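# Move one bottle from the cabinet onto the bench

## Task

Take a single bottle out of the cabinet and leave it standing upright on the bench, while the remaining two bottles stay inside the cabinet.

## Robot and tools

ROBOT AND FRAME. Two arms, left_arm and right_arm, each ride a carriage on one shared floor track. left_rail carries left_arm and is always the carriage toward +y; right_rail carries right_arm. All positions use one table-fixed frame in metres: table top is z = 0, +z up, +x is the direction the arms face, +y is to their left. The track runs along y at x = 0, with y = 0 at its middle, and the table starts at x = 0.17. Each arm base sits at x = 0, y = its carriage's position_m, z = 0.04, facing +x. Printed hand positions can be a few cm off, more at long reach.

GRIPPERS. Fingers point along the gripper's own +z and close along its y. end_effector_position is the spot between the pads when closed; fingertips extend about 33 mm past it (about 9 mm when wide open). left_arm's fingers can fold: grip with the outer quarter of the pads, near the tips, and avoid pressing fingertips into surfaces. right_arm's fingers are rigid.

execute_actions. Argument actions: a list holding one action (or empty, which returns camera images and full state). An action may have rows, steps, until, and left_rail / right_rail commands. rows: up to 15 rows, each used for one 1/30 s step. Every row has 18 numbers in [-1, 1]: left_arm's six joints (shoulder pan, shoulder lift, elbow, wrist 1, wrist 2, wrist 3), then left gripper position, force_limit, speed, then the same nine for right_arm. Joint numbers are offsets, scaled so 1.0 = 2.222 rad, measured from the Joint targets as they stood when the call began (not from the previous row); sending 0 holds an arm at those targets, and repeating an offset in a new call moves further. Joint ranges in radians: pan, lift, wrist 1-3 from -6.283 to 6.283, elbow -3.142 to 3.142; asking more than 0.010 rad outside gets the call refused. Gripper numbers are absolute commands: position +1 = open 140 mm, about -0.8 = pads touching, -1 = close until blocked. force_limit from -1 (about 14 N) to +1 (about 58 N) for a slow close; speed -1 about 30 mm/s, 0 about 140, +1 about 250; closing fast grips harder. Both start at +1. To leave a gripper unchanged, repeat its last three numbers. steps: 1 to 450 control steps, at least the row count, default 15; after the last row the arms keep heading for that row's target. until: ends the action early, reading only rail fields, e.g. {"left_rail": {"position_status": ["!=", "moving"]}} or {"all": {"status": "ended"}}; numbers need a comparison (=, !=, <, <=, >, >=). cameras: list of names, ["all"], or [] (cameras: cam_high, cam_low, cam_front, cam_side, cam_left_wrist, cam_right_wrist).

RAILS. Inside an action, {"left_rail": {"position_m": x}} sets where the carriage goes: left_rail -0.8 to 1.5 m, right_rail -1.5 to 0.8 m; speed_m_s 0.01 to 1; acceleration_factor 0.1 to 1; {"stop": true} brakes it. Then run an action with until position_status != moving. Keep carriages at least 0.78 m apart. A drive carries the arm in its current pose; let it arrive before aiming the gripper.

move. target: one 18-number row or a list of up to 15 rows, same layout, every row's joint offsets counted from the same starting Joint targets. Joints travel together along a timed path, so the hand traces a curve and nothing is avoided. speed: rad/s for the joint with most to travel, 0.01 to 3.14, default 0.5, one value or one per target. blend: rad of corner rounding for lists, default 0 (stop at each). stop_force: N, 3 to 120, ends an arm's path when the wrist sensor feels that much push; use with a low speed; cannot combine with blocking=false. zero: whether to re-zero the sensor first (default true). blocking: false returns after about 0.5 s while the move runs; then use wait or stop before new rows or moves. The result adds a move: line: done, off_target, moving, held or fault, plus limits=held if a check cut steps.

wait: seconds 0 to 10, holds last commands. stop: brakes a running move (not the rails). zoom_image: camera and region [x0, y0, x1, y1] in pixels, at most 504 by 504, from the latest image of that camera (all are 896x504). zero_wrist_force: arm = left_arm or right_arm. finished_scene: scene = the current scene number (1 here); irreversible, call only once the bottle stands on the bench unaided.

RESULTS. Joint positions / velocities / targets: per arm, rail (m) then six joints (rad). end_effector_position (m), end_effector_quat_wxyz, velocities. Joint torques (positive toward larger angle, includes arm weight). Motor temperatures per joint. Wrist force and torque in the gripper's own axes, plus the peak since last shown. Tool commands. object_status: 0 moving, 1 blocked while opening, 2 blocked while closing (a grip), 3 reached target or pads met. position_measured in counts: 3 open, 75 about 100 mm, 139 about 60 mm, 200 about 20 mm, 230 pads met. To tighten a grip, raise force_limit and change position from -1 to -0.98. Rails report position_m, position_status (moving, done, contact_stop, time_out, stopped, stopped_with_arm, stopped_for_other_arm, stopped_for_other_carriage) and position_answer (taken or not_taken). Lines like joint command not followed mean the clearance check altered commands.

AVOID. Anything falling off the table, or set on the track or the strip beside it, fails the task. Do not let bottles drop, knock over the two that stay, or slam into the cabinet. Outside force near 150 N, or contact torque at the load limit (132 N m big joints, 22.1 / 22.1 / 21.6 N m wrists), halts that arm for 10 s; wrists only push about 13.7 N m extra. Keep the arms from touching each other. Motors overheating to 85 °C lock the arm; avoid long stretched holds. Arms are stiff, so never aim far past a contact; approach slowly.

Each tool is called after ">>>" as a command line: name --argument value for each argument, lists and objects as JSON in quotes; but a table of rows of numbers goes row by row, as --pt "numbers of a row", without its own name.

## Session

>>> execute_actions --actions '[]'

Scene clock: 0.00 s.
left_arm: end_effector_position=(+0.3456, +1.0525, +0.5800) position_measured=3 object_status=3 end_effector_quat_wxyz=(+0.000, +0.000, +1.000, +0.000) | right_arm: end_effector_position=(+0.3456, -1.1175, +0.5800) position_measured=3 object_status=3 end_effector_quat_wxyz=(+0.000, +0.000, +1.000, +0.000)
Joint positions: left_arm=[1.025 -0.316 -1.725 0.971 -0.816 -1.571 -0.316] | right_arm=[-1.145 -0.316 -1.725 0.971 -0.816 -1.571 -0.316]
Joint velocities: within noise
Joint torques (N m): no reading
Motor temperatures (°C): left_arm=[33 30 31 38 40 47] | right_arm=[36 32 29 39 37 41]
Wrist force (N): no reading
Wrist torque (N m): no reading
Wrist force, peak (N): no reading
Joint targets: left_arm=[1.025 -0.316 -1.725 0.971 -0.816 -1.571 -0.316] | right_arm=[-1.145 -0.316 -1.725 0.971 -0.816 -1.571 -0.316]
Tool commands: left_gripper/position=+1.0 left_gripper/force_limit=+1.0 left_gripper/speed=+1.0 right_gripper/position=+1.0 right_gripper/force_limit=+1.0 right_gripper/speed=+1.0
left_rail: position_m=1.025 position_status=done
right_rail: position_m=-1.145 position_status=done

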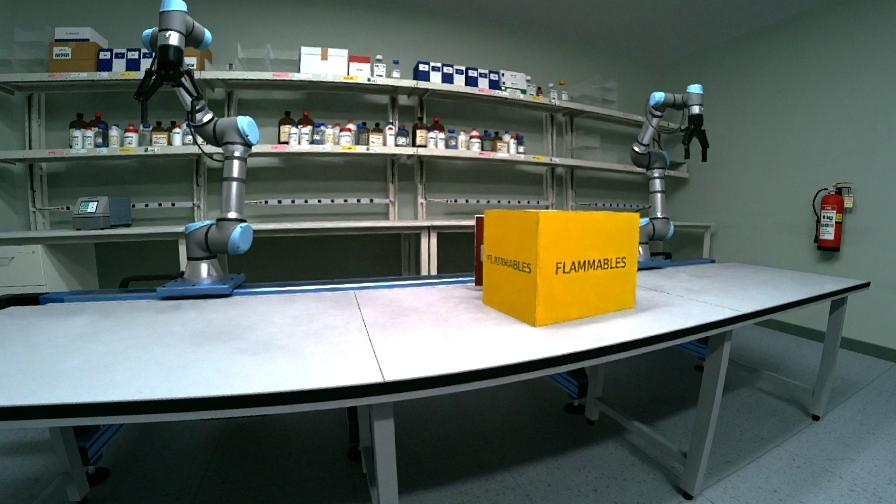

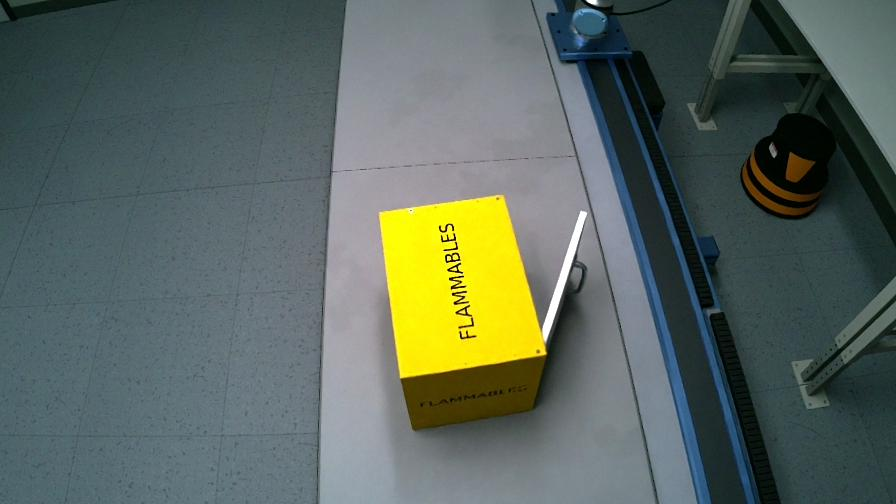

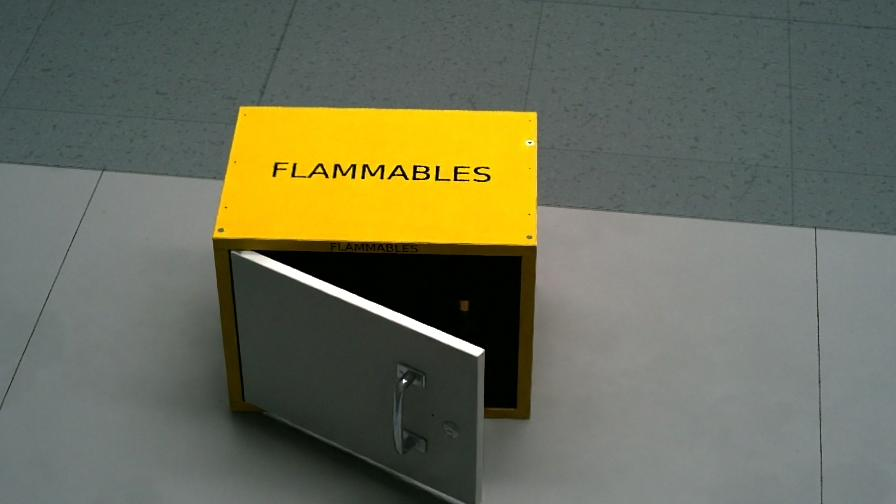

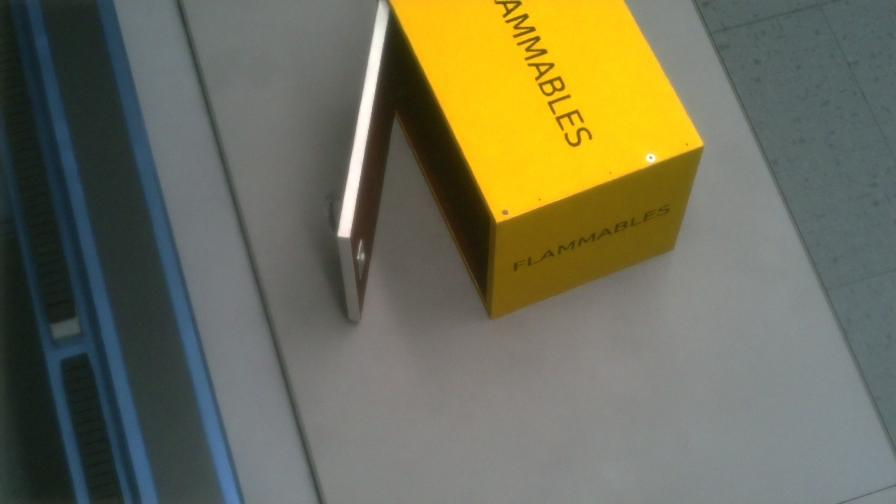

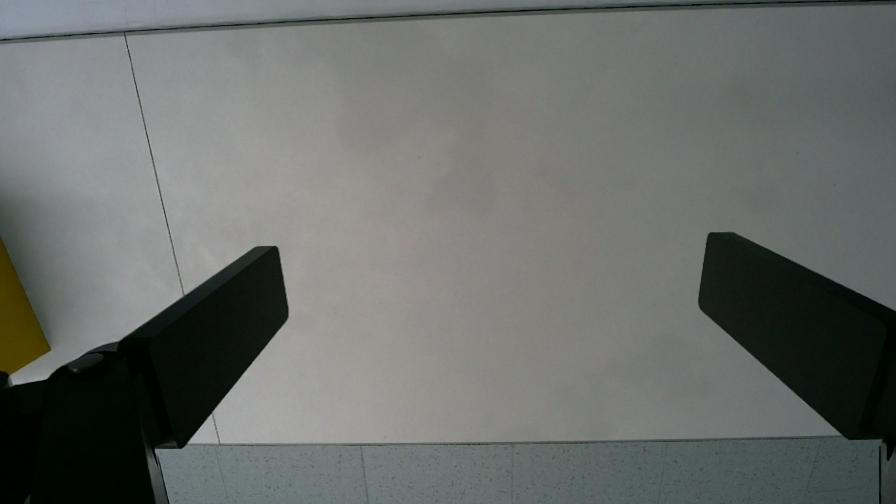

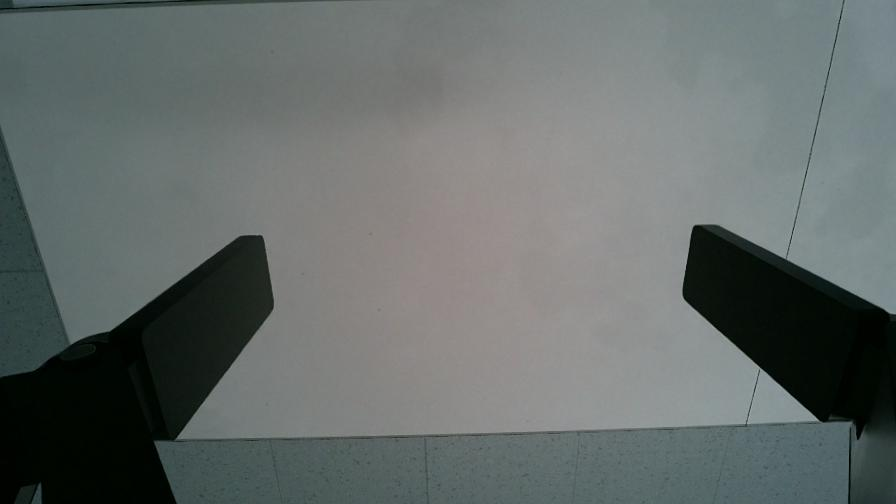

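>>> execute_actions --actions '[{"right_rail":{"position_m":-0.85,"speed_m_s":0.6},"steps":120,"until":{"right_rail":{"position_status":["!=","moving"]}}}]'

>>> move --target '[0,0,0,0,0,0,1,1,1,0.3559,0.0737,0.2680,0.0117,0.8150,0.0711,1,1,1]' --speed 0.9

>>> move --target '[0,0,0,0,0,0,1,1,1,0.3559,0.0737,0.2680,0.0117,0.8150,0.0711,1,1,1]' --speed 0.9 --cameras '["cam_right_wrist","cam_side"]'

Scene clock: 17.90 s.
left_arm: end_effector_position=(+0.3456, +1.0525, +0.5800) position_measured=3 object_status=3 end_effector_quat_wxyz=(+0.000, +0.000, +1.000, +0.000) | right_arm: end_effector_position=(+0.3456, -0.8228, +0.5800) position_measured=3 object_status=3 end_effector_quat_wxyz=(+0.000, +0.000, +1.000, +0.000)
Joint positions: left_arm=[1.025 -0.316 -1.725 0.971 -0.816 -1.571 -0.316] | right_arm=[-0.85 -0.316 -1.725 0.971 -0.816 -1.571 -0.316]
Joint torques (N m): left_arm=[-0.91 -12.2 -18.57 -2.99 -0.22 0.21] | right_arm=[1.64 -11.25 -19.27 -2.83 0.01 -0.22]
Wrist force (N): left_arm=[0.0 0.1 0.1] | right_arm=[0.0 -0.2 0.0]
Wrist torque (N m): left_arm=[0.02 -0.01 0.00] | right_arm=[-0.05 0.01 0.00]
Wrist force, peak (N): left_arm=[-0.3 0.1 0.3] | right_arm=[0.3 -3.5 0.0]
Joint targets: left_arm=[1.025 -0.316 -1.725 0.971 -0.816 -1.571 -0.316] | right_arm=[-0.850 -0.316 -1.725 0.971 -0.816 -1.571 -0.316]
Tool commands: left_gripper/position=+1.0 left_gripper/force_limit=+1.0 left_gripper/speed=+1.0 right_gripper/position=+1.0 right_gripper/force_limit=+1.0 right_gripper/speed=+1.0
left_rail: position_m=1.025 position_status=done
right_rail: position_m=-0.850 speed_m_s=0.60 position_status=done

Scene clock: 20.73 s.
left_arm: end_effector_position=(+0.3456, +1.0525, +0.5800) position_measured=3 object_status=3 end_effector_quat_wxyz=(+0.000, +0.000, +1.000, +0.000) | right_arm: end_effector_position=(+0.2625, -0.2255, +0.6075) position_measured=3 object_status=3 end_effector_quat_wxyz=(-0.348, +0.109, +0.636, +0.680)
Joint positions: left_arm=[1.025 -0.316 -1.725 0.971 -0.816 -1.571 -0.316] | right_arm=[-0.85 0.475 -1.562 1.566 -0.79 0.24 -0.158]
Joint torques (N m): left_arm=[-0.5 -12.08 -19.01 -3.08 -0.03 0.21] | right_arm=[12.12 -11.83 -20.2 0.09 4.21 1.13]
Wrist force (N): left_arm=[0.0 0.0 0.1] | right_arm=[0.4 -0.2 1.8]
Wrist torque (N m): left_arm=[0.00 -0.01 0.00] | right_arm=[-0.46 0.11 0.05]
Wrist force, peak (N): left_arm=[-0.4 0.1 -0.2] | right_arm=[0.0 -0.9 2.9]
Joint targets: left_arm=[1.025 -0.316 -1.725 0.971 -0.816 -1.571 -0.316] | right_arm=[-0.850 0.475 -1.561 1.566 -0.790 0.240 -0.158]
left_rail: position_m=1.025 position_status=done
right_rail: position_m=-0.850 speed_m_s=0.60 position_status=done
move: done

Scene clock: 23.57 s.
left_arm: end_effector_position=(+0.3456, +1.0525, +0.5800) position_measured=3 object_status=3 end_effector_quat_wxyz=(+0.000, +0.000, +1.000, +0.000) | right_arm: end_effector_position=(+0.2000, -0.2499, +0.2503) position_measured=3 object_status=3 end_effector_quat_wxyz=(-0.271, +0.653, +0.271, +0.653)
Joint positions: left_arm=[1.025 -0.316 -1.725 0.971 -0.816 -1.571 -0.316] | right_arm=[-0.85 1.265 -1.398 2.161 -0.764 2.051 0]
Joint torques (N m): left_arm=[-0.57 -11.63 -18.28 -3.04 0 0.36] | right_arm=[10.97 -12.29 -11.89 0.5 1.92 1.06]
Wrist force (N): left_arm=[0.1 0.1 0.0] | right_arm=[1.3 0.0 1.4]
Wrist torque (N m): left_arm=[0.02 -0.02 0.00] | right_arm=[-0.22 -0.01 0.27]
Wrist force, peak (N): left_arm=[-0.2 -0.3 0.0] | right_arm=[1.1 0.2 2.4]
Joint targets: left_arm=[1.025 -0.316 -1.725 0.971 -0.816 -1.571 -0.316] | right_arm=[-0.850 1.266 -1.398 2.161 -0.764 2.051 0.000]
left_rail: position_m=1.025 position_status=done
right_rail: position_m=-0.850 speed_m_s=0.60 position_status=done
move: done
Images, in order (width x height): cam_side 896x504, cam_right_wrist 896x504.

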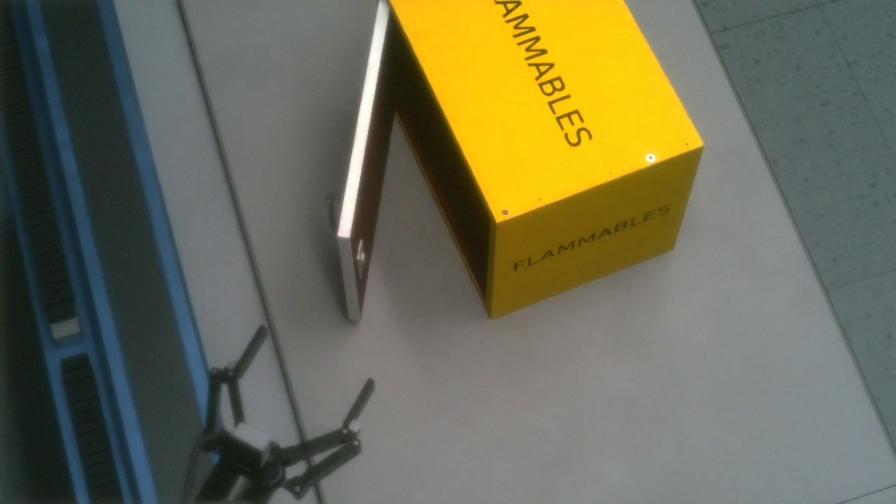

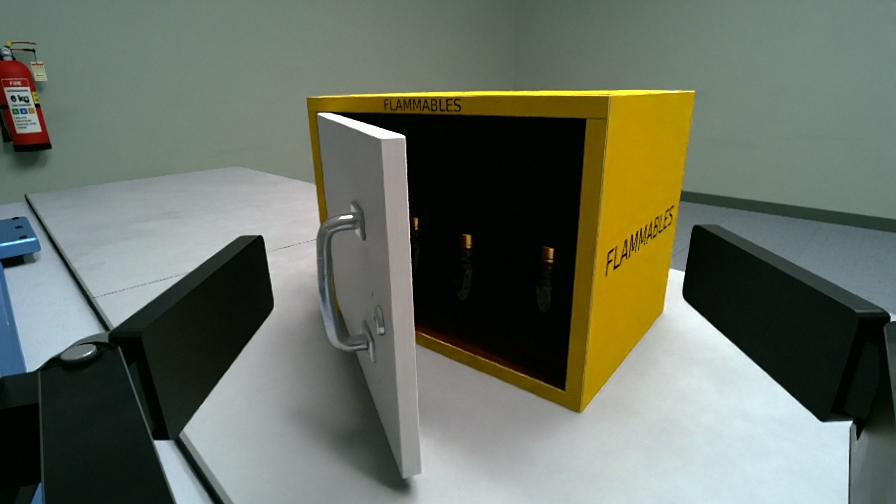

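>>> move --target '[0,0,0,0,0,0,1,1,1,-0.2369,0.1171,0.0086,-0.1252,-0.3546,0,-1,0,0.2]' --speed 0.5

>>> execute_actions --actions '[{"right_rail":{"position_m":-0.77,"speed_m_s":0.2,"acceleration_factor":0.5},"steps":120,"until":{"right_rail":{"position_status":["!=","moving"]}}}]' --cameras '["cam_side","cam_right_wrist"]'

Scene clock: 37.53 s.
left_arm: end_effector_position=(+0.3456, +1.0525, +0.5800) position_measured=3 object_status=3 end_effector_quat_wxyz=(+0.000, +0.000, +1.000, +0.000) | right_arm: end_effector_position=(+0.3435, -0.2289, +0.1495) position_measured=233 object_status=3 end_effector_quat_wxyz=(-0.353, +0.613, +0.354, +0.612) end_effector_velocity=(+0.000, +0.000, -0.001) end_effector_angular_velocity=(-0.001, +0.002, +0.003)
Joint positions: left_arm=[1.025 -0.316 -1.725 0.971 -0.816 -1.571 -0.316] | right_arm=[-0.85 0.739 -1.138 2.181 -1.042 1.263 0]
Joint velocities: left_arm=[within noise] | right_arm=[0 -0.002 0.001 0 0.001 -0.005 0.001]
Joint torques (N m): left_arm=[-0.87 -12.51 -18.52 -3.12 0.09 0.34] | right_arm=[-8.21 -17.34 -7.4 -4.84 -2.31 0.87]
Wrist force (N): left_arm=[0.0 0.0 0.1] | right_arm=[1.0 0.1 1.3]
Wrist torque (N m): left_arm=[-0.01 0.01 0.00] | right_arm=[-0.18 0.00 0.27]
Wrist force, peak (N): left_arm=[-0.4 0.1 0.1] | right_arm=[1.3 0.0 1.7]
Joint targets: left_arm=[1.025 -0.316 -1.725 0.971 -0.816 -1.571 -0.316] | right_arm=[-0.850 0.739 -1.138 2.181 -1.042 1.263 0.000]
left_rail: position_m=1.025 position_status=done
right_rail: position_m=-0.850 speed_m_s=0.60 position_status=done
move: done

Scene clock: 38.43 s.
left_arm: end_effector_position=(+0.3456, +1.0525, +0.5800) position_measured=3 object_status=3 end_effector_quat_wxyz=(+0.000, +0.000, +1.000, +0.000) | right_arm: end_effector_position=(+0.3436, -0.1489, +0.1494) position_measured=233 object_status=3 end_effector_quat_wxyz=(-0.353, +0.613, +0.354, +0.612)
Joint positions: left_arm=[1.025 -0.316 -1.725 0.971 -0.816 -1.571 -0.316] | right_arm=[-0.77 0.739 -1.138 2.181 -1.042 1.263 0]
Joint torques (N m): left_arm=[-0.5 -12.39 -18.65 -3.09 0.1 0.4] | right_arm=[-6.4 -22.5 -17.63 -4.15 -1.38 0.86]
Wrist force (N): left_arm=[-0.2 0.1 0.1] | right_arm=[1.1 0.0 1.6]
Wrist torque (N m): left_arm=[0.02 0.04 0.00] | right_arm=[-0.21 -0.01 0.27]
Wrist force, peak (N): left_arm=[0.0 0.0 0.4] | right_arm=[1.1 -0.7 2.7]
Joint targets: left_arm=[1.025 -0.316 -1.725 0.971 -0.816 -1.571 -0.316] | right_arm=[-0.770 0.739 -1.138 2.181 -1.042 1.263 0.000]
Tool commands: left_gripper/position=+1.0 left_gripper/force_limit=+1.0 left_gripper/speed=+1.0 right_gripper/position=-1.0 right_gripper/force_limit=+0.0 right_gripper/speed=+0.2
left_rail: position_m=1.025 position_status=done
right_rail: position_m=-0.770 speed_m_s=0.20 position_status=done
Images, in order (width x height): cam_side 896x504, cam_right_wrist 896x504.

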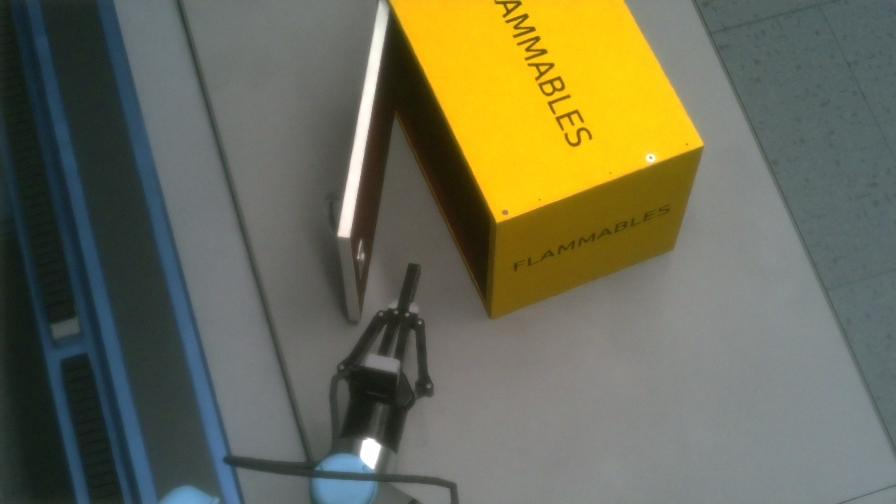

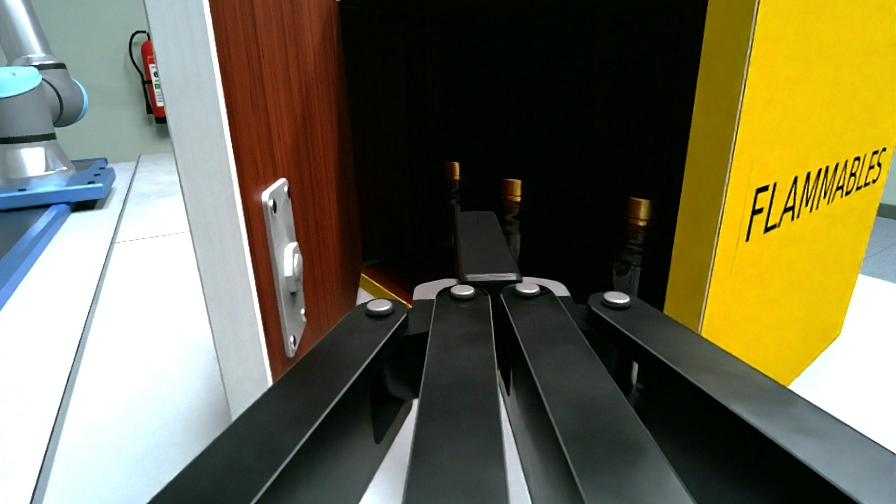

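>>> move --pt "0 0 0 0 0 0 1 1 1 0.0846 0.0262 -0.0504 0.0243 0.0846 0 -1 0 0.2" --pt "0 0 0 0 0 0 1 1 1 0.1698 0.0434 -0.0835 0.0401 0.1698 0 -1 0 0.2" --pt "0 0 0 0 0 0 1 1 1 0.2398 0.0818 -0.1590 0.0772 0.2398 0 -1 0 0.2" --pt "0 0 0 0 0 0 1 1 1 0.2864 0.1365 -0.2674 0.1309 0.2864 0 -1 0 0.2" --pt "0 0 0 0 0 0 1 1 1 0.3034 0.1977 -0.3907 0.1929 0.3034 0 -1 0 0.2" --speed 0.2 --blend '[0.05,0.05,0.05,0.05,0]' --stop_force 40 --cameras '["cam_side","cam_front"]'

Scene clock: 49.63 s.
left_arm: end_effector_position=(+0.3456, +1.0525, +0.5800) position_measured=3 object_status=3 end_effector_quat_wxyz=(+0.000, +0.000, +1.000, +0.000) | right_arm: end_effector_position=(+0.1253, +0.1583, +0.1498) position_measured=233 object_status=3 end_effector_quat_wxyz=(-0.353, +0.613, +0.354, +0.612)
Joint positions: left_arm=[1.025 -0.316 -1.725 0.971 -0.816 -1.571 -0.316] | right_arm=[-0.77 1.413 -0.698 1.312 -0.614 1.937 0]
Joint torques (N m): left_arm=[-0.36 -12.36 -18.03 -3.07 0.26 0.61] | right_arm=[10.68 -42.3 -29.51 -0.46 1.94 0.29]
Wrist force (N): left_arm=[0.0 -0.1 0.2] | right_arm=[-1.0 1.3 -2.1]
Wrist torque (N m): left_arm=[-0.02 0.01 0.00] | right_arm=[-0.10 0.00 0.28]
Wrist force, peak (N): left_arm=[0.0 0.0 0.5] | right_arm=[2.5 3.3 -8.1]
Joint targets: left_arm=[1.025 -0.316 -1.725 0.971 -0.816 -1.571 -0.316] | right_arm=[-0.770 1.413 -0.698 1.312 -0.614 1.937 0.000]
left_rail: position_m=1.025 position_status=done
right_rail: position_m=-0.770 speed_m_s=0.20 position_status=done
move: done
Images, in order (width x height): cam_front 896x504, cam_side 896x504.

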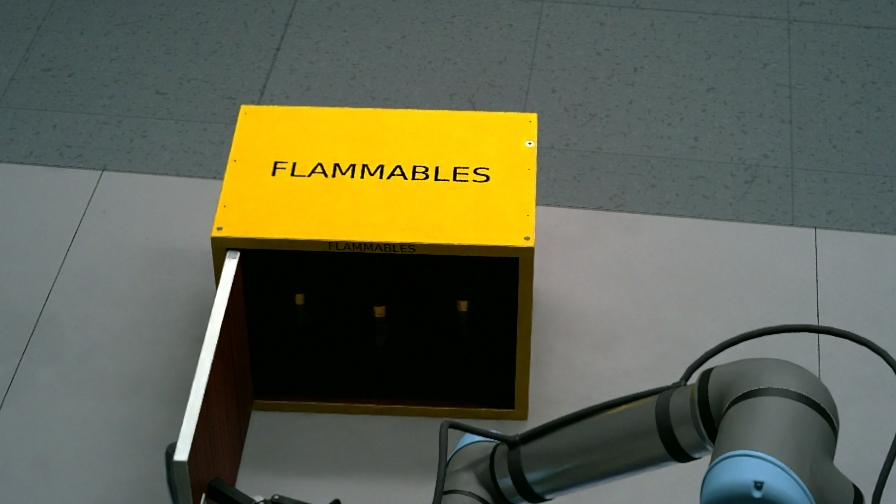

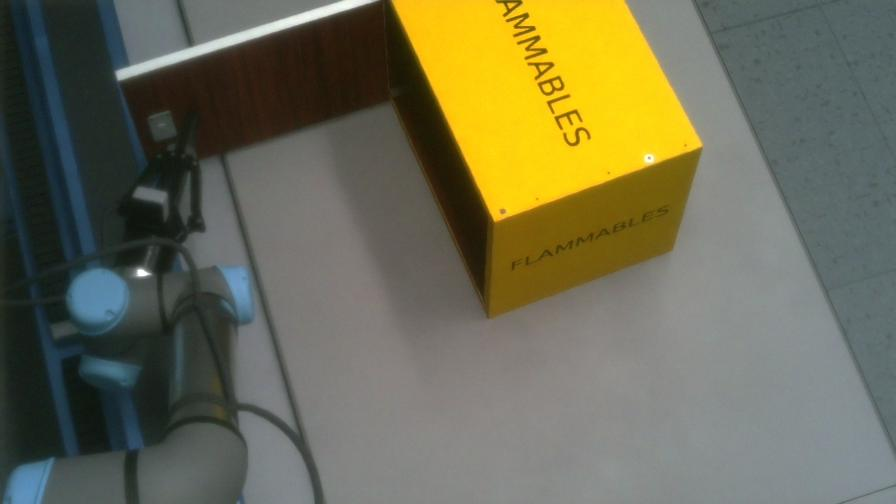

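>>> move --target '[0,0,0,0,0,0,1,1,1,-0.1682,-0.1124,0.4766,-0.3642,0.2243,0,-1,0,0.2]' --speed 0.6

>>> execute_actions --actions '[{"rows":[[0,0,0,0,0,0,1,1,1,0,0,0,0,0,0,0.25,-1,0]],"right_rail":{"position_m":-0.365,"speed_m_s":0.4,"acceleration_factor":0.5},"steps":120,"until":{"right_rail":{"position_status":["!=","moving"]}}}]' --cameras '["cam_side","cam_right_wrist"]'

>>> zoom_image --camera "cam_right_wrist" --region '[200, 20, 700, 420]'

Scene clock: 61.73 s.
left_arm: end_effector_position=(+0.3456, +1.0525, +0.5800) position_measured=3 object_status=3 end_effector_quat_wxyz=(+0.000, +0.000, +1.000, +0.000) | right_arm: end_effector_position=(+0.3462, -0.3849, +0.0599) position_measured=233 object_status=3 end_effector_quat_wxyz=(-0.062, +0.705, +0.062, +0.704)
Joint positions: left_arm=[1.025 -0.316 -1.725 0.971 -0.816 -1.571 -0.316] | right_arm=[-0.77 1.04 -0.948 2.371 -1.423 2.435 0]
Joint torques (N m): left_arm=[-0.66 -12.73 -17.54 -2.98 0.31 0.64] | right_arm=[-7.85 -42.4 2.07 -4.26 2.25 -0.15]
Wrist force (N): left_arm=[-0.3 -0.1 0.1] | right_arm=[1.2 0.2 1.3]
Wrist torque (N m): left_arm=[-0.01 0.05 0.00] | right_arm=[-0.15 -0.03 0.29]
Wrist force, peak (N): left_arm=[-0.4 0.2 0.1] | right_arm=[2.0 -2.0 1.8]
Joint targets: left_arm=[1.025 -0.316 -1.725 0.971 -0.816 -1.571 -0.316] | right_arm=[-0.770 1.040 -0.948 2.371 -1.423 2.436 0.000]
left_rail: position_m=1.025 position_status=done
right_rail: position_m=-0.770 speed_m_s=0.20 position_status=done
move: done

Scene clock: 63.50 s.
left_arm: end_effector_position=(+0.3456, +1.0525, +0.5800) position_measured=3 object_status=3 end_effector_quat_wxyz=(+0.000, +0.000, +1.000, +0.000) | right_arm: end_effector_position=(+0.3462, +0.0200, +0.0599) position_measured=98 object_status=3 end_effector_quat_wxyz=(-0.062, +0.705, +0.062, +0.704)
Joint positions: left_arm=[1.025 -0.316 -1.725 0.971 -0.816 -1.571 -0.316] | right_arm=[-0.365 1.04 -0.948 2.371 -1.423 2.436 0]
Joint torques (N m): left_arm=[-0.74 -12.42 -17.65 -2.96 0.25 0.79] | right_arm=[-3.96 -40.19 -1.82 -2.17 1.8 -0.38]
Wrist force (N): left_arm=[-0.2 0.1 0.1] | right_arm=[1.0 0.0 1.4]
Wrist torque (N m): left_arm=[0.01 0.04 0.00] | right_arm=[-0.18 0.04 0.29]
Wrist force, peak (N): left_arm=[-0.2 0.2 0.2] | right_arm=[1.4 1.9 1.2]
Joint targets: left_arm=[1.025 -0.316 -1.725 0.971 -0.816 -1.571 -0.316] | right_arm=[-0.365 1.040 -0.948 2.371 -1.423 2.436 0.000]
left_rail: position_m=1.025 position_status=done
right_rail: position_m=-0.365 speed_m_s=0.40 position_status=done
Images, in order (width x height): cam_side 896x504, cam_right_wrist 896x504.

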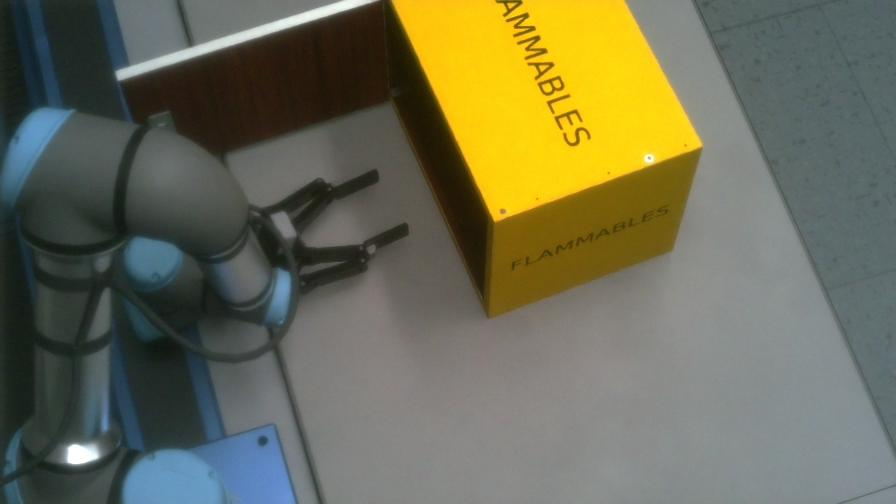

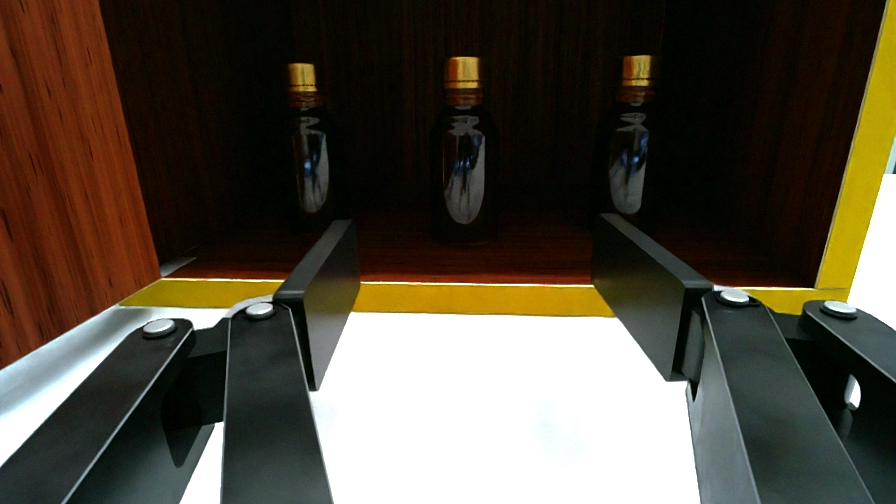

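Scaled by 1.008 from the camera's 896x504 image, which has a finer 1280x720 frame.

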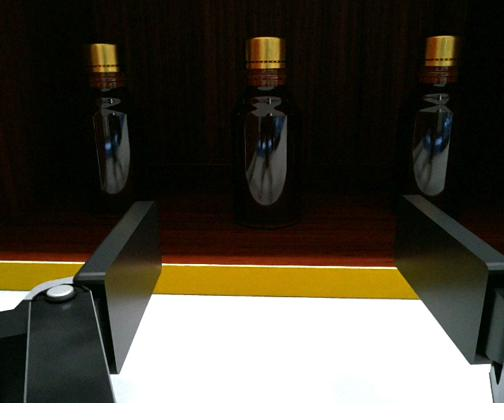

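>>> move --pt "0 0 0 0 0 0 1 1 1 -0.0786 0.0090 -0.0408 0.0320 -0.0786 0 0.25 -1 0" --pt "0 0 0 0 0 0 1 1 1 -0.1424 0.0274 -0.1056 0.0785 -0.1424 0 0.25 -1 0" --speed 0.2 --blend '[0.05,0]' --stop_force 8 --cameras '["cam_right_wrist"]'

Scene clock: 69.90 s.
left_arm: end_effector_position=(+0.3456, +1.0525, +0.5800) position_measured=3 object_status=3 end_effector_quat_wxyz=(+0.000, +0.000, +1.000, +0.000) | right_arm: end_effector_position=(+0.5121, +0.0485, +0.0598) position_measured=98 object_status=3 end_effector_quat_wxyz=(-0.061, +0.705, +0.062, +0.704)
Joint positions: left_arm=[1.025 -0.316 -1.725 0.971 -0.816 -1.571 -0.316] | right_arm=[-0.365 0.723 -0.887 2.137 -1.248 2.119 0]
Joint torques (N m): left_arm=[-0.68 -12.82 -17.66 -3.07 0.48 0.91] | right_arm=[-6.88 -23.41 -16.29 0.44 -2.2 -0.7]
Wrist force (N): left_arm=[0.1 0.0 0.3] | right_arm=[1.0 0.0 1.6]
Wrist torque (N m): left_arm=[0.01 -0.02 0.00] | right_arm=[-0.20 0.02 0.30]
Wrist force, peak (N): left_arm=[-0.3 0.1 0.3] | right_arm=[1.3 0.2 2.6]
Joint targets: left_arm=[1.025 -0.316 -1.725 0.971 -0.816 -1.571 -0.316] | right_arm=[-0.365 0.723 -0.887 2.137 -1.248 2.119 0.000]
left_rail: position_m=1.025 position_status=done
right_rail: position_m=-0.365 speed_m_s=0.40 position_status=done
move: done
Images, in order (width x height): cam_right_wrist 896x504.

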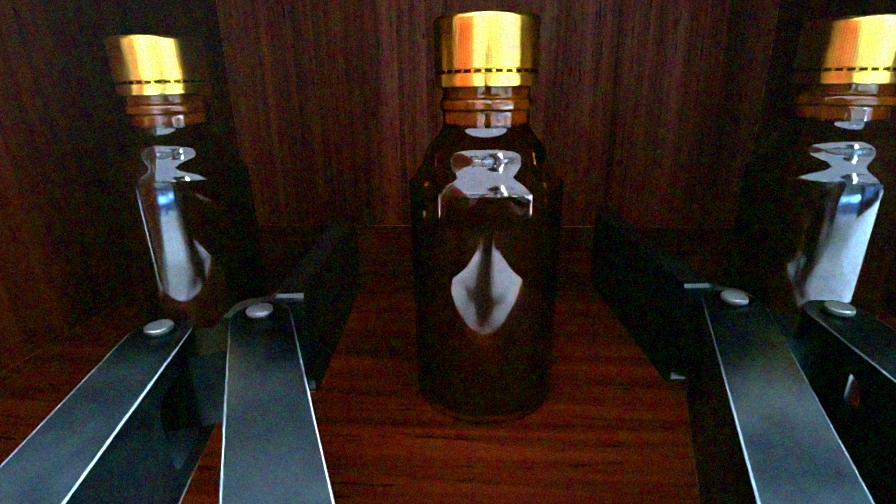

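>>> execute_actions --actions '[{"right_rail":{"position_m":-0.3685,"speed_m_s":0.05},"steps":45,"until":{"right_rail":{"position_status":["!=","moving"]}}}]'

>>> execute_actions --actions '[{"rows":[[0,0,0,0,0,0,1,1,1,0,0,0,0,0,0,-1,-0.5,-1]],"steps":70}]' --cameras '["cam_right_wrist"]'

Scene clock: 73.47 s.
left_arm: end_effector_position=(+0.3456, +1.0525, +0.5800) position_measured=3 object_status=3 end_effector_quat_wxyz=(+0.000, +0.000, +1.000, +0.000) | right_arm: end_effector_position=(+0.5121, +0.0450, +0.0598) position_measured=98 object_status=3 end_effector_quat_wxyz=(-0.061, +0.705, +0.062, +0.704)
Joint positions: left_arm=[1.025 -0.316 -1.725 0.971 -0.816 -1.571 -0.316] | right_arm=[-0.368 0.723 -0.887 2.137 -1.248 2.119 0]
Joint torques (N m): left_arm=[-0.97 -13.61 -17.54 -3.04 0.56 0.92] | right_arm=[-3.98 -25.07 -12.22 -0.01 -1.26 -0.68]
Wrist force (N): left_arm=[-0.1 0.1 0.1] | right_arm=[1.3 0.1 1.6]
Wrist torque (N m): left_arm=[0.02 0.03 0.00] | right_arm=[-0.18 -0.02 0.30]
Wrist force, peak (N): left_arm=[-0.3 0.2 0.2] | right_arm=[1.4 1.5 1.5]
Joint targets: left_arm=[1.025 -0.316 -1.725 0.971 -0.816 -1.571 -0.316] | right_arm=[-0.369 0.723 -0.887 2.137 -1.248 2.119 0.000]
Tool commands: left_gripper/position=+1.0 left_gripper/force_limit=+1.0 left_gripper/speed=+1.0 right_gripper/position=+0.25 right_gripper/force_limit=-1.0 right_gripper/speed=+0.0
left_rail: position_m=1.025 position_status=done
right_rail: position_m=-0.368 position_m_goal=-0.369 speed_m_s=0.05 position_status=done

Scene clock: 76.00 s.
left_arm: end_effector_position=(+0.3456, +1.0525, +0.5800) position_measured=3 object_status=3 end_effector_quat_wxyz=(+0.000, +0.000, +1.000, +0.000) | right_arm: end_effector_position=(+0.5121, +0.0450, +0.0598) position_measured=161 object_status=2 end_effector_quat_wxyz=(-0.061, +0.705, +0.062, +0.704)
Joint positions: left_arm=[1.025 -0.316 -1.725 0.971 -0.816 -1.571 -0.316] | right_arm=[-0.369 0.723 -0.887 2.137 -1.248 2.119 0]
Joint torques (N m): left_arm=[-1.04 -12.98 -17.16 -3.01 0.61 1.02] | right_arm=[10.73 -32.69 -4.4 -3.38 1.85 -0.61]
Wrist force (N): left_arm=[-0.2 -0.1 0.2] | right_arm=[2.4 0.2 0.5]
Wrist torque (N m): left_arm=[-0.02 0.04 0.00] | right_arm=[-0.14 -0.07 0.37]
Wrist force, peak (N): left_arm=[-0.1 -0.2 0.3] | right_arm=[2.5 -0.8 0.2]
Joint targets: left_arm=[1.025 -0.316 -1.725 0.971 -0.816 -1.571 -0.316] | right_arm=[-0.369 0.723 -0.887 2.137 -1.248 2.119 0.000]
left_rail: position_m=1.025 position_status=done
right_rail: position_m=-0.369 speed_m_s=0.05 position_status=done
Images, in order (width x height): cam_right_wrist 896x504.

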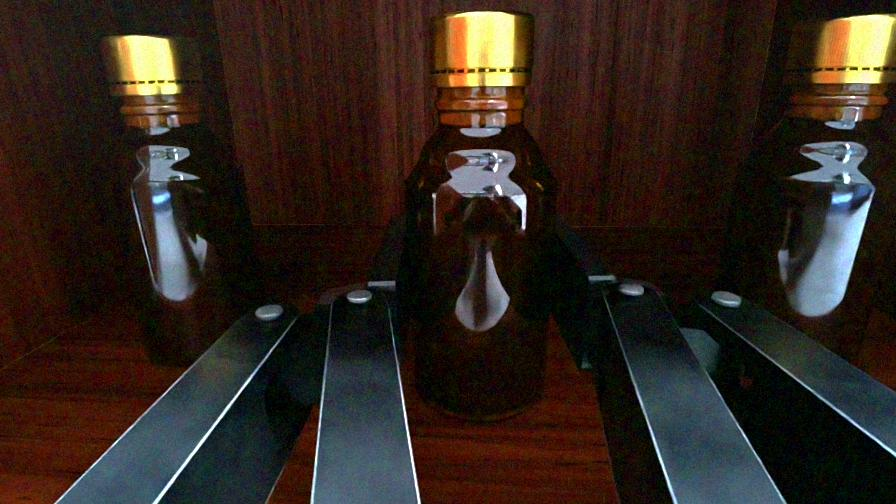

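>>> move --pt "0 0 0 0 0 0 1 1 1 0 -0.0348 0.0020 0.0328 0 0 -1 -0.5 -1" --pt "0 0 0 0 0 0 1 1 1 0.0637 -0.0590 0.0680 -0.0090 0.0639 0 -1 -0.5 -1" --pt "0 0 0 0 0 0 1 1 1 0.1423 -0.0722 0.1090 -0.0367 0.1424 0 -1 -0.5 -1" --speed '[0.1,0.25,0.25]' --blend '[0.0,0.05,0]' --cameras '["cam_right_wrist"]'

>>> execute_actions --actions '[{"right_rail":{"position_m":-0.82,"speed_m_s":0.4,"acceleration_factor":0.3},"steps":150,"until":{"right_rail":{"position_status":["!=","moving"]}}}]'

>>> move --pt "0 0 0 0 0 0 1 1 1 -0.1423 0.0374 -0.1073 0.0855 -0.1422 0 -1 -0.5 -1" --pt "0 0 0 0 0 0 1 1 1 -0.1423 0.0713 -0.1099 0.0539 -0.1422 0 -1 -0.5 -1" --speed '[0.3,0.06]'

>>> move --target '[0,0,0,0,0,0,1,1,1,0,0.0155,-0.002,-0.0135,0,0,-1,-0.5,-1]' --speed 0.02 --stop_force 4 --cameras '["cam_right_wrist","cam_front"]'

Scene clock: 85.03 s.
left_arm: end_effector_position=(+0.3456, +1.0525, +0.5800) position_measured=3 object_status=3 end_effector_quat_wxyz=(+0.000, +0.000, +1.000, +0.000) | right_arm: end_effector_position=(+0.3463, +0.0162, +0.0896) position_measured=161 object_status=2 end_effector_quat_wxyz=(-0.061, +0.705, +0.062, +0.704)
Joint positions: left_arm=[1.025 -0.316 -1.725 0.971 -0.816 -1.571 -0.316] | right_arm=[-0.369 1.039 -1.048 2.379 -1.33 2.435 0]
Joint torques (N m): left_arm=[-1.06 -13.61 -17.24 -3.04 0.65 1.05] | right_arm=[10.72 -41.97 -2.13 -4.74 1.96 -0.69]
Wrist force (N): left_arm=[-0.1 0.0 0.2] | right_arm=[-1.7 0.2 1.6]
Wrist torque (N m): left_arm=[-0.01 0.02 0.00] | right_arm=[-0.16 0.03 0.29]
Wrist force, peak (N): left_arm=[-0.4 -0.1 0.5] | right_arm=[-1.5 0.6 3.2]
Joint targets: left_arm=[1.025 -0.316 -1.725 0.971 -0.816 -1.571 -0.316] | right_arm=[-0.369 1.039 -1.048 2.379 -1.330 2.436 0.000]
left_rail: position_m=1.025 position_status=done
right_rail: position_m=-0.369 speed_m_s=0.05 position_status=done
move: done
Images, in order (width x height): cam_right_wrist 896x504.

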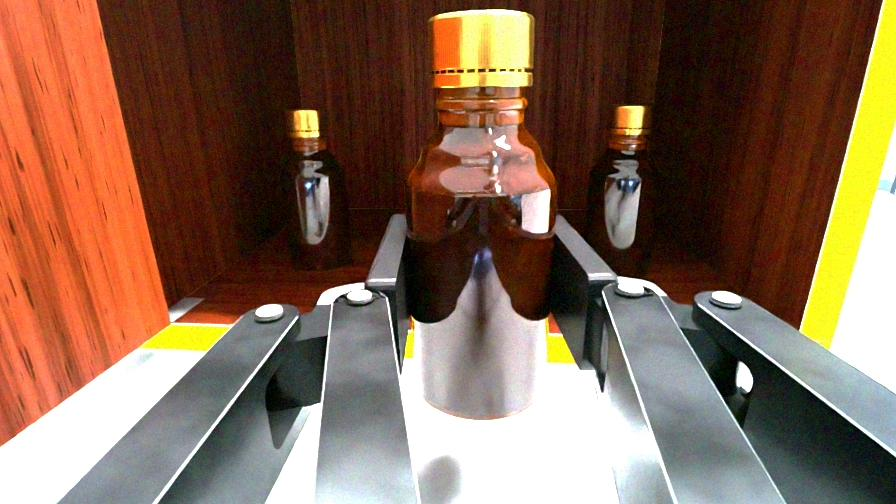

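Scene clock: 87.17 s.
left_arm: end_effector_position=(+0.3456, +1.0525, +0.5800) position_measured=3 object_status=3 end_effector_quat_wxyz=(+0.000, +0.000, +1.000, +0.000) | right_arm: end_effector_position=(+0.3461, -0.4353, +0.0896) position_measured=161 object_status=2 end_effector_quat_wxyz=(-0.061, +0.705, +0.062, +0.704)
Joint positions: left_arm=[1.025 -0.316 -1.725 0.971 -0.816 -1.571 -0.316] | right_arm=[-0.82 1.039 -1.048 2.379 -1.33 2.436 0]
Joint torques (N m): left_arm=[-0.76 -13.67 -17.15 -3.03 0.67 1.13] | right_arm=[8.93 -39.21 -9.59 -3.86 0.22 -0.51]
Wrist force (N): left_arm=[0.0 -0.1 0.3] | right_arm=[-1.6 0.2 1.5]
Wrist torque (N m): left_arm=[-0.01 0.00 0.01] | right_arm=[-0.14 0.02 0.29]
Wrist force, peak (N): left_arm=[-0.3 0.1 0.4] | right_arm=[-2.0 -0.5 1.9]
Joint targets: left_arm=[1.025 -0.316 -1.725 0.971 -0.816 -1.571 -0.316] | right_arm=[-0.820 1.039 -1.048 2.379 -1.330 2.436 0.000]
Tool commands: left_gripper/position=+1.0 left_gripper/force_limit=+1.0 left_gripper/speed=+1.0 right_gripper/position=-1.0 right_gripper/force_limit=-0.5 right_gripper/speed=-1.0
left_rail: position_m=1.025 position_status=done
right_rail: position_m=-0.820 speed_m_s=0.40 position_status=done

Scene clock: 90.47 s.
left_arm: end_effector_position=(+0.3456, +1.0525, +0.5800) position_measured=3 object_status=3 end_effector_quat_wxyz=(+0.000, +0.000, +1.000, +0.000) | right_arm: end_effector_position=(+0.5101, -0.4084, +0.0520) position_measured=161 object_status=2 end_effector_quat_wxyz=(-0.054, +0.714, +0.069, +0.694)
Joint positions: left_arm=[1.025 -0.316 -1.725 0.971 -0.816 -1.571 -0.316] | right_arm=[-0.82 0.723 -0.889 2.135 -1.21 2.12 0]
Joint torques (N m): left_arm=[-0.48 -13.6 -17.4 -3.01 0.78 1.22] | right_arm=[-7.33 -22.63 -17.49 -5.4 -2.13 -0.74]
Wrist force (N): left_arm=[0.0 -0.2 0.2] | right_arm=[-1.7 0.0 1.4]
Wrist torque (N m): left_arm=[-0.04 0.01 0.00] | right_arm=[-0.19 0.03 0.30]
Wrist force, peak (N): left_arm=[-0.4 -0.3 0.2] | right_arm=[-1.8 0.3 3.2]
Joint targets: left_arm=[1.025 -0.316 -1.725 0.971 -0.816 -1.571 -0.316] | right_arm=[-0.820 0.723 -0.889 2.135 -1.210 2.120 0.000]
left_rail: position_m=1.025 position_status=done
right_rail: position_m=-0.820 speed_m_s=0.40 position_status=done
move: done

Scene clock: 92.83 s.
left_arm: end_effector_position=(+0.3456, +1.0525, +0.5800) position_measured=3 object_status=3 end_effector_quat_wxyz=(+0.000, +0.000, +1.000, +0.000) | right_arm: end_effector_position=(+0.5101, -0.4084, +0.0426) position_measured=161 object_status=2 end_effector_quat_wxyz=(-0.054, +0.714, +0.069, +0.694)
Joint positions: left_arm=[1.025 -0.316 -1.725 0.971 -0.816 -1.571 -0.316] | right_arm=[-0.82 0.723 -0.865 2.132 -1.232 2.12 0]
Joint torques (N m): left_arm=[-0.45 -13.83 -17.14 -2.97 0.79 1.17] | right_arm=[-6.94 -48.87 -1.82 0.57 -1.43 -0.66]
Wrist force (N): left_arm=[-0.2 0.0 0.3] | right_arm=[1.7 0.1 1.8]
Wrist torque (N m): left_arm=[0.00 0.03 0.00] | right_arm=[-0.16 0.08 0.35]
Wrist force, peak (N): left_arm=[-0.1 -0.3 0.2] | right_arm=[6.6 0.0 0.6]
Joint targets: left_arm=[1.025 -0.316 -1.725 0.971 -0.816 -1.571 -0.316] | right_arm=[-0.820 0.723 -0.865 2.132 -1.232 2.120 0.000]
left_rail: position_m=1.025 position_status=done
right_rail: position_m=-0.820 speed_m_s=0.40 position_status=done
move: contact (right_arm)
Images, in order (width x height): cam_front 896x504, cam_right_wrist 896x504.

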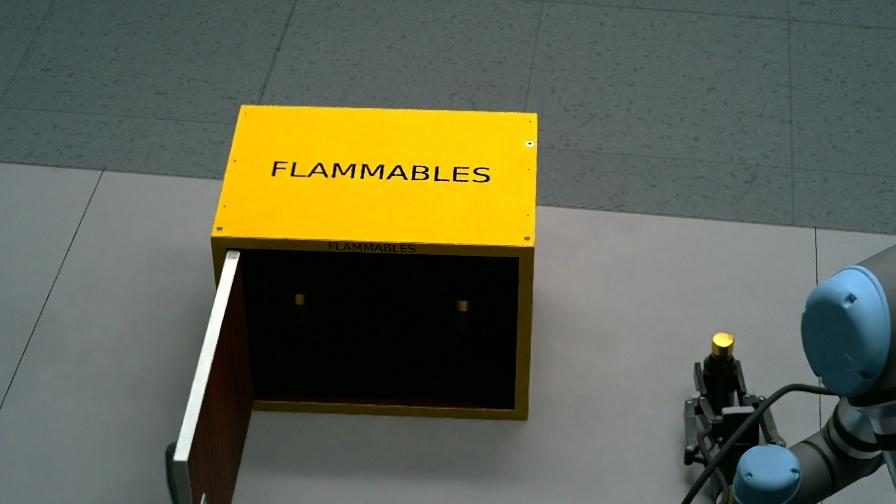

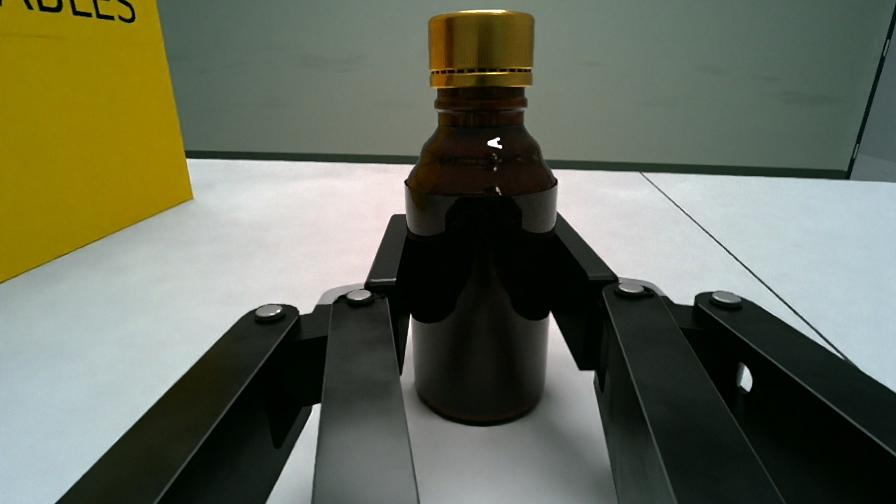

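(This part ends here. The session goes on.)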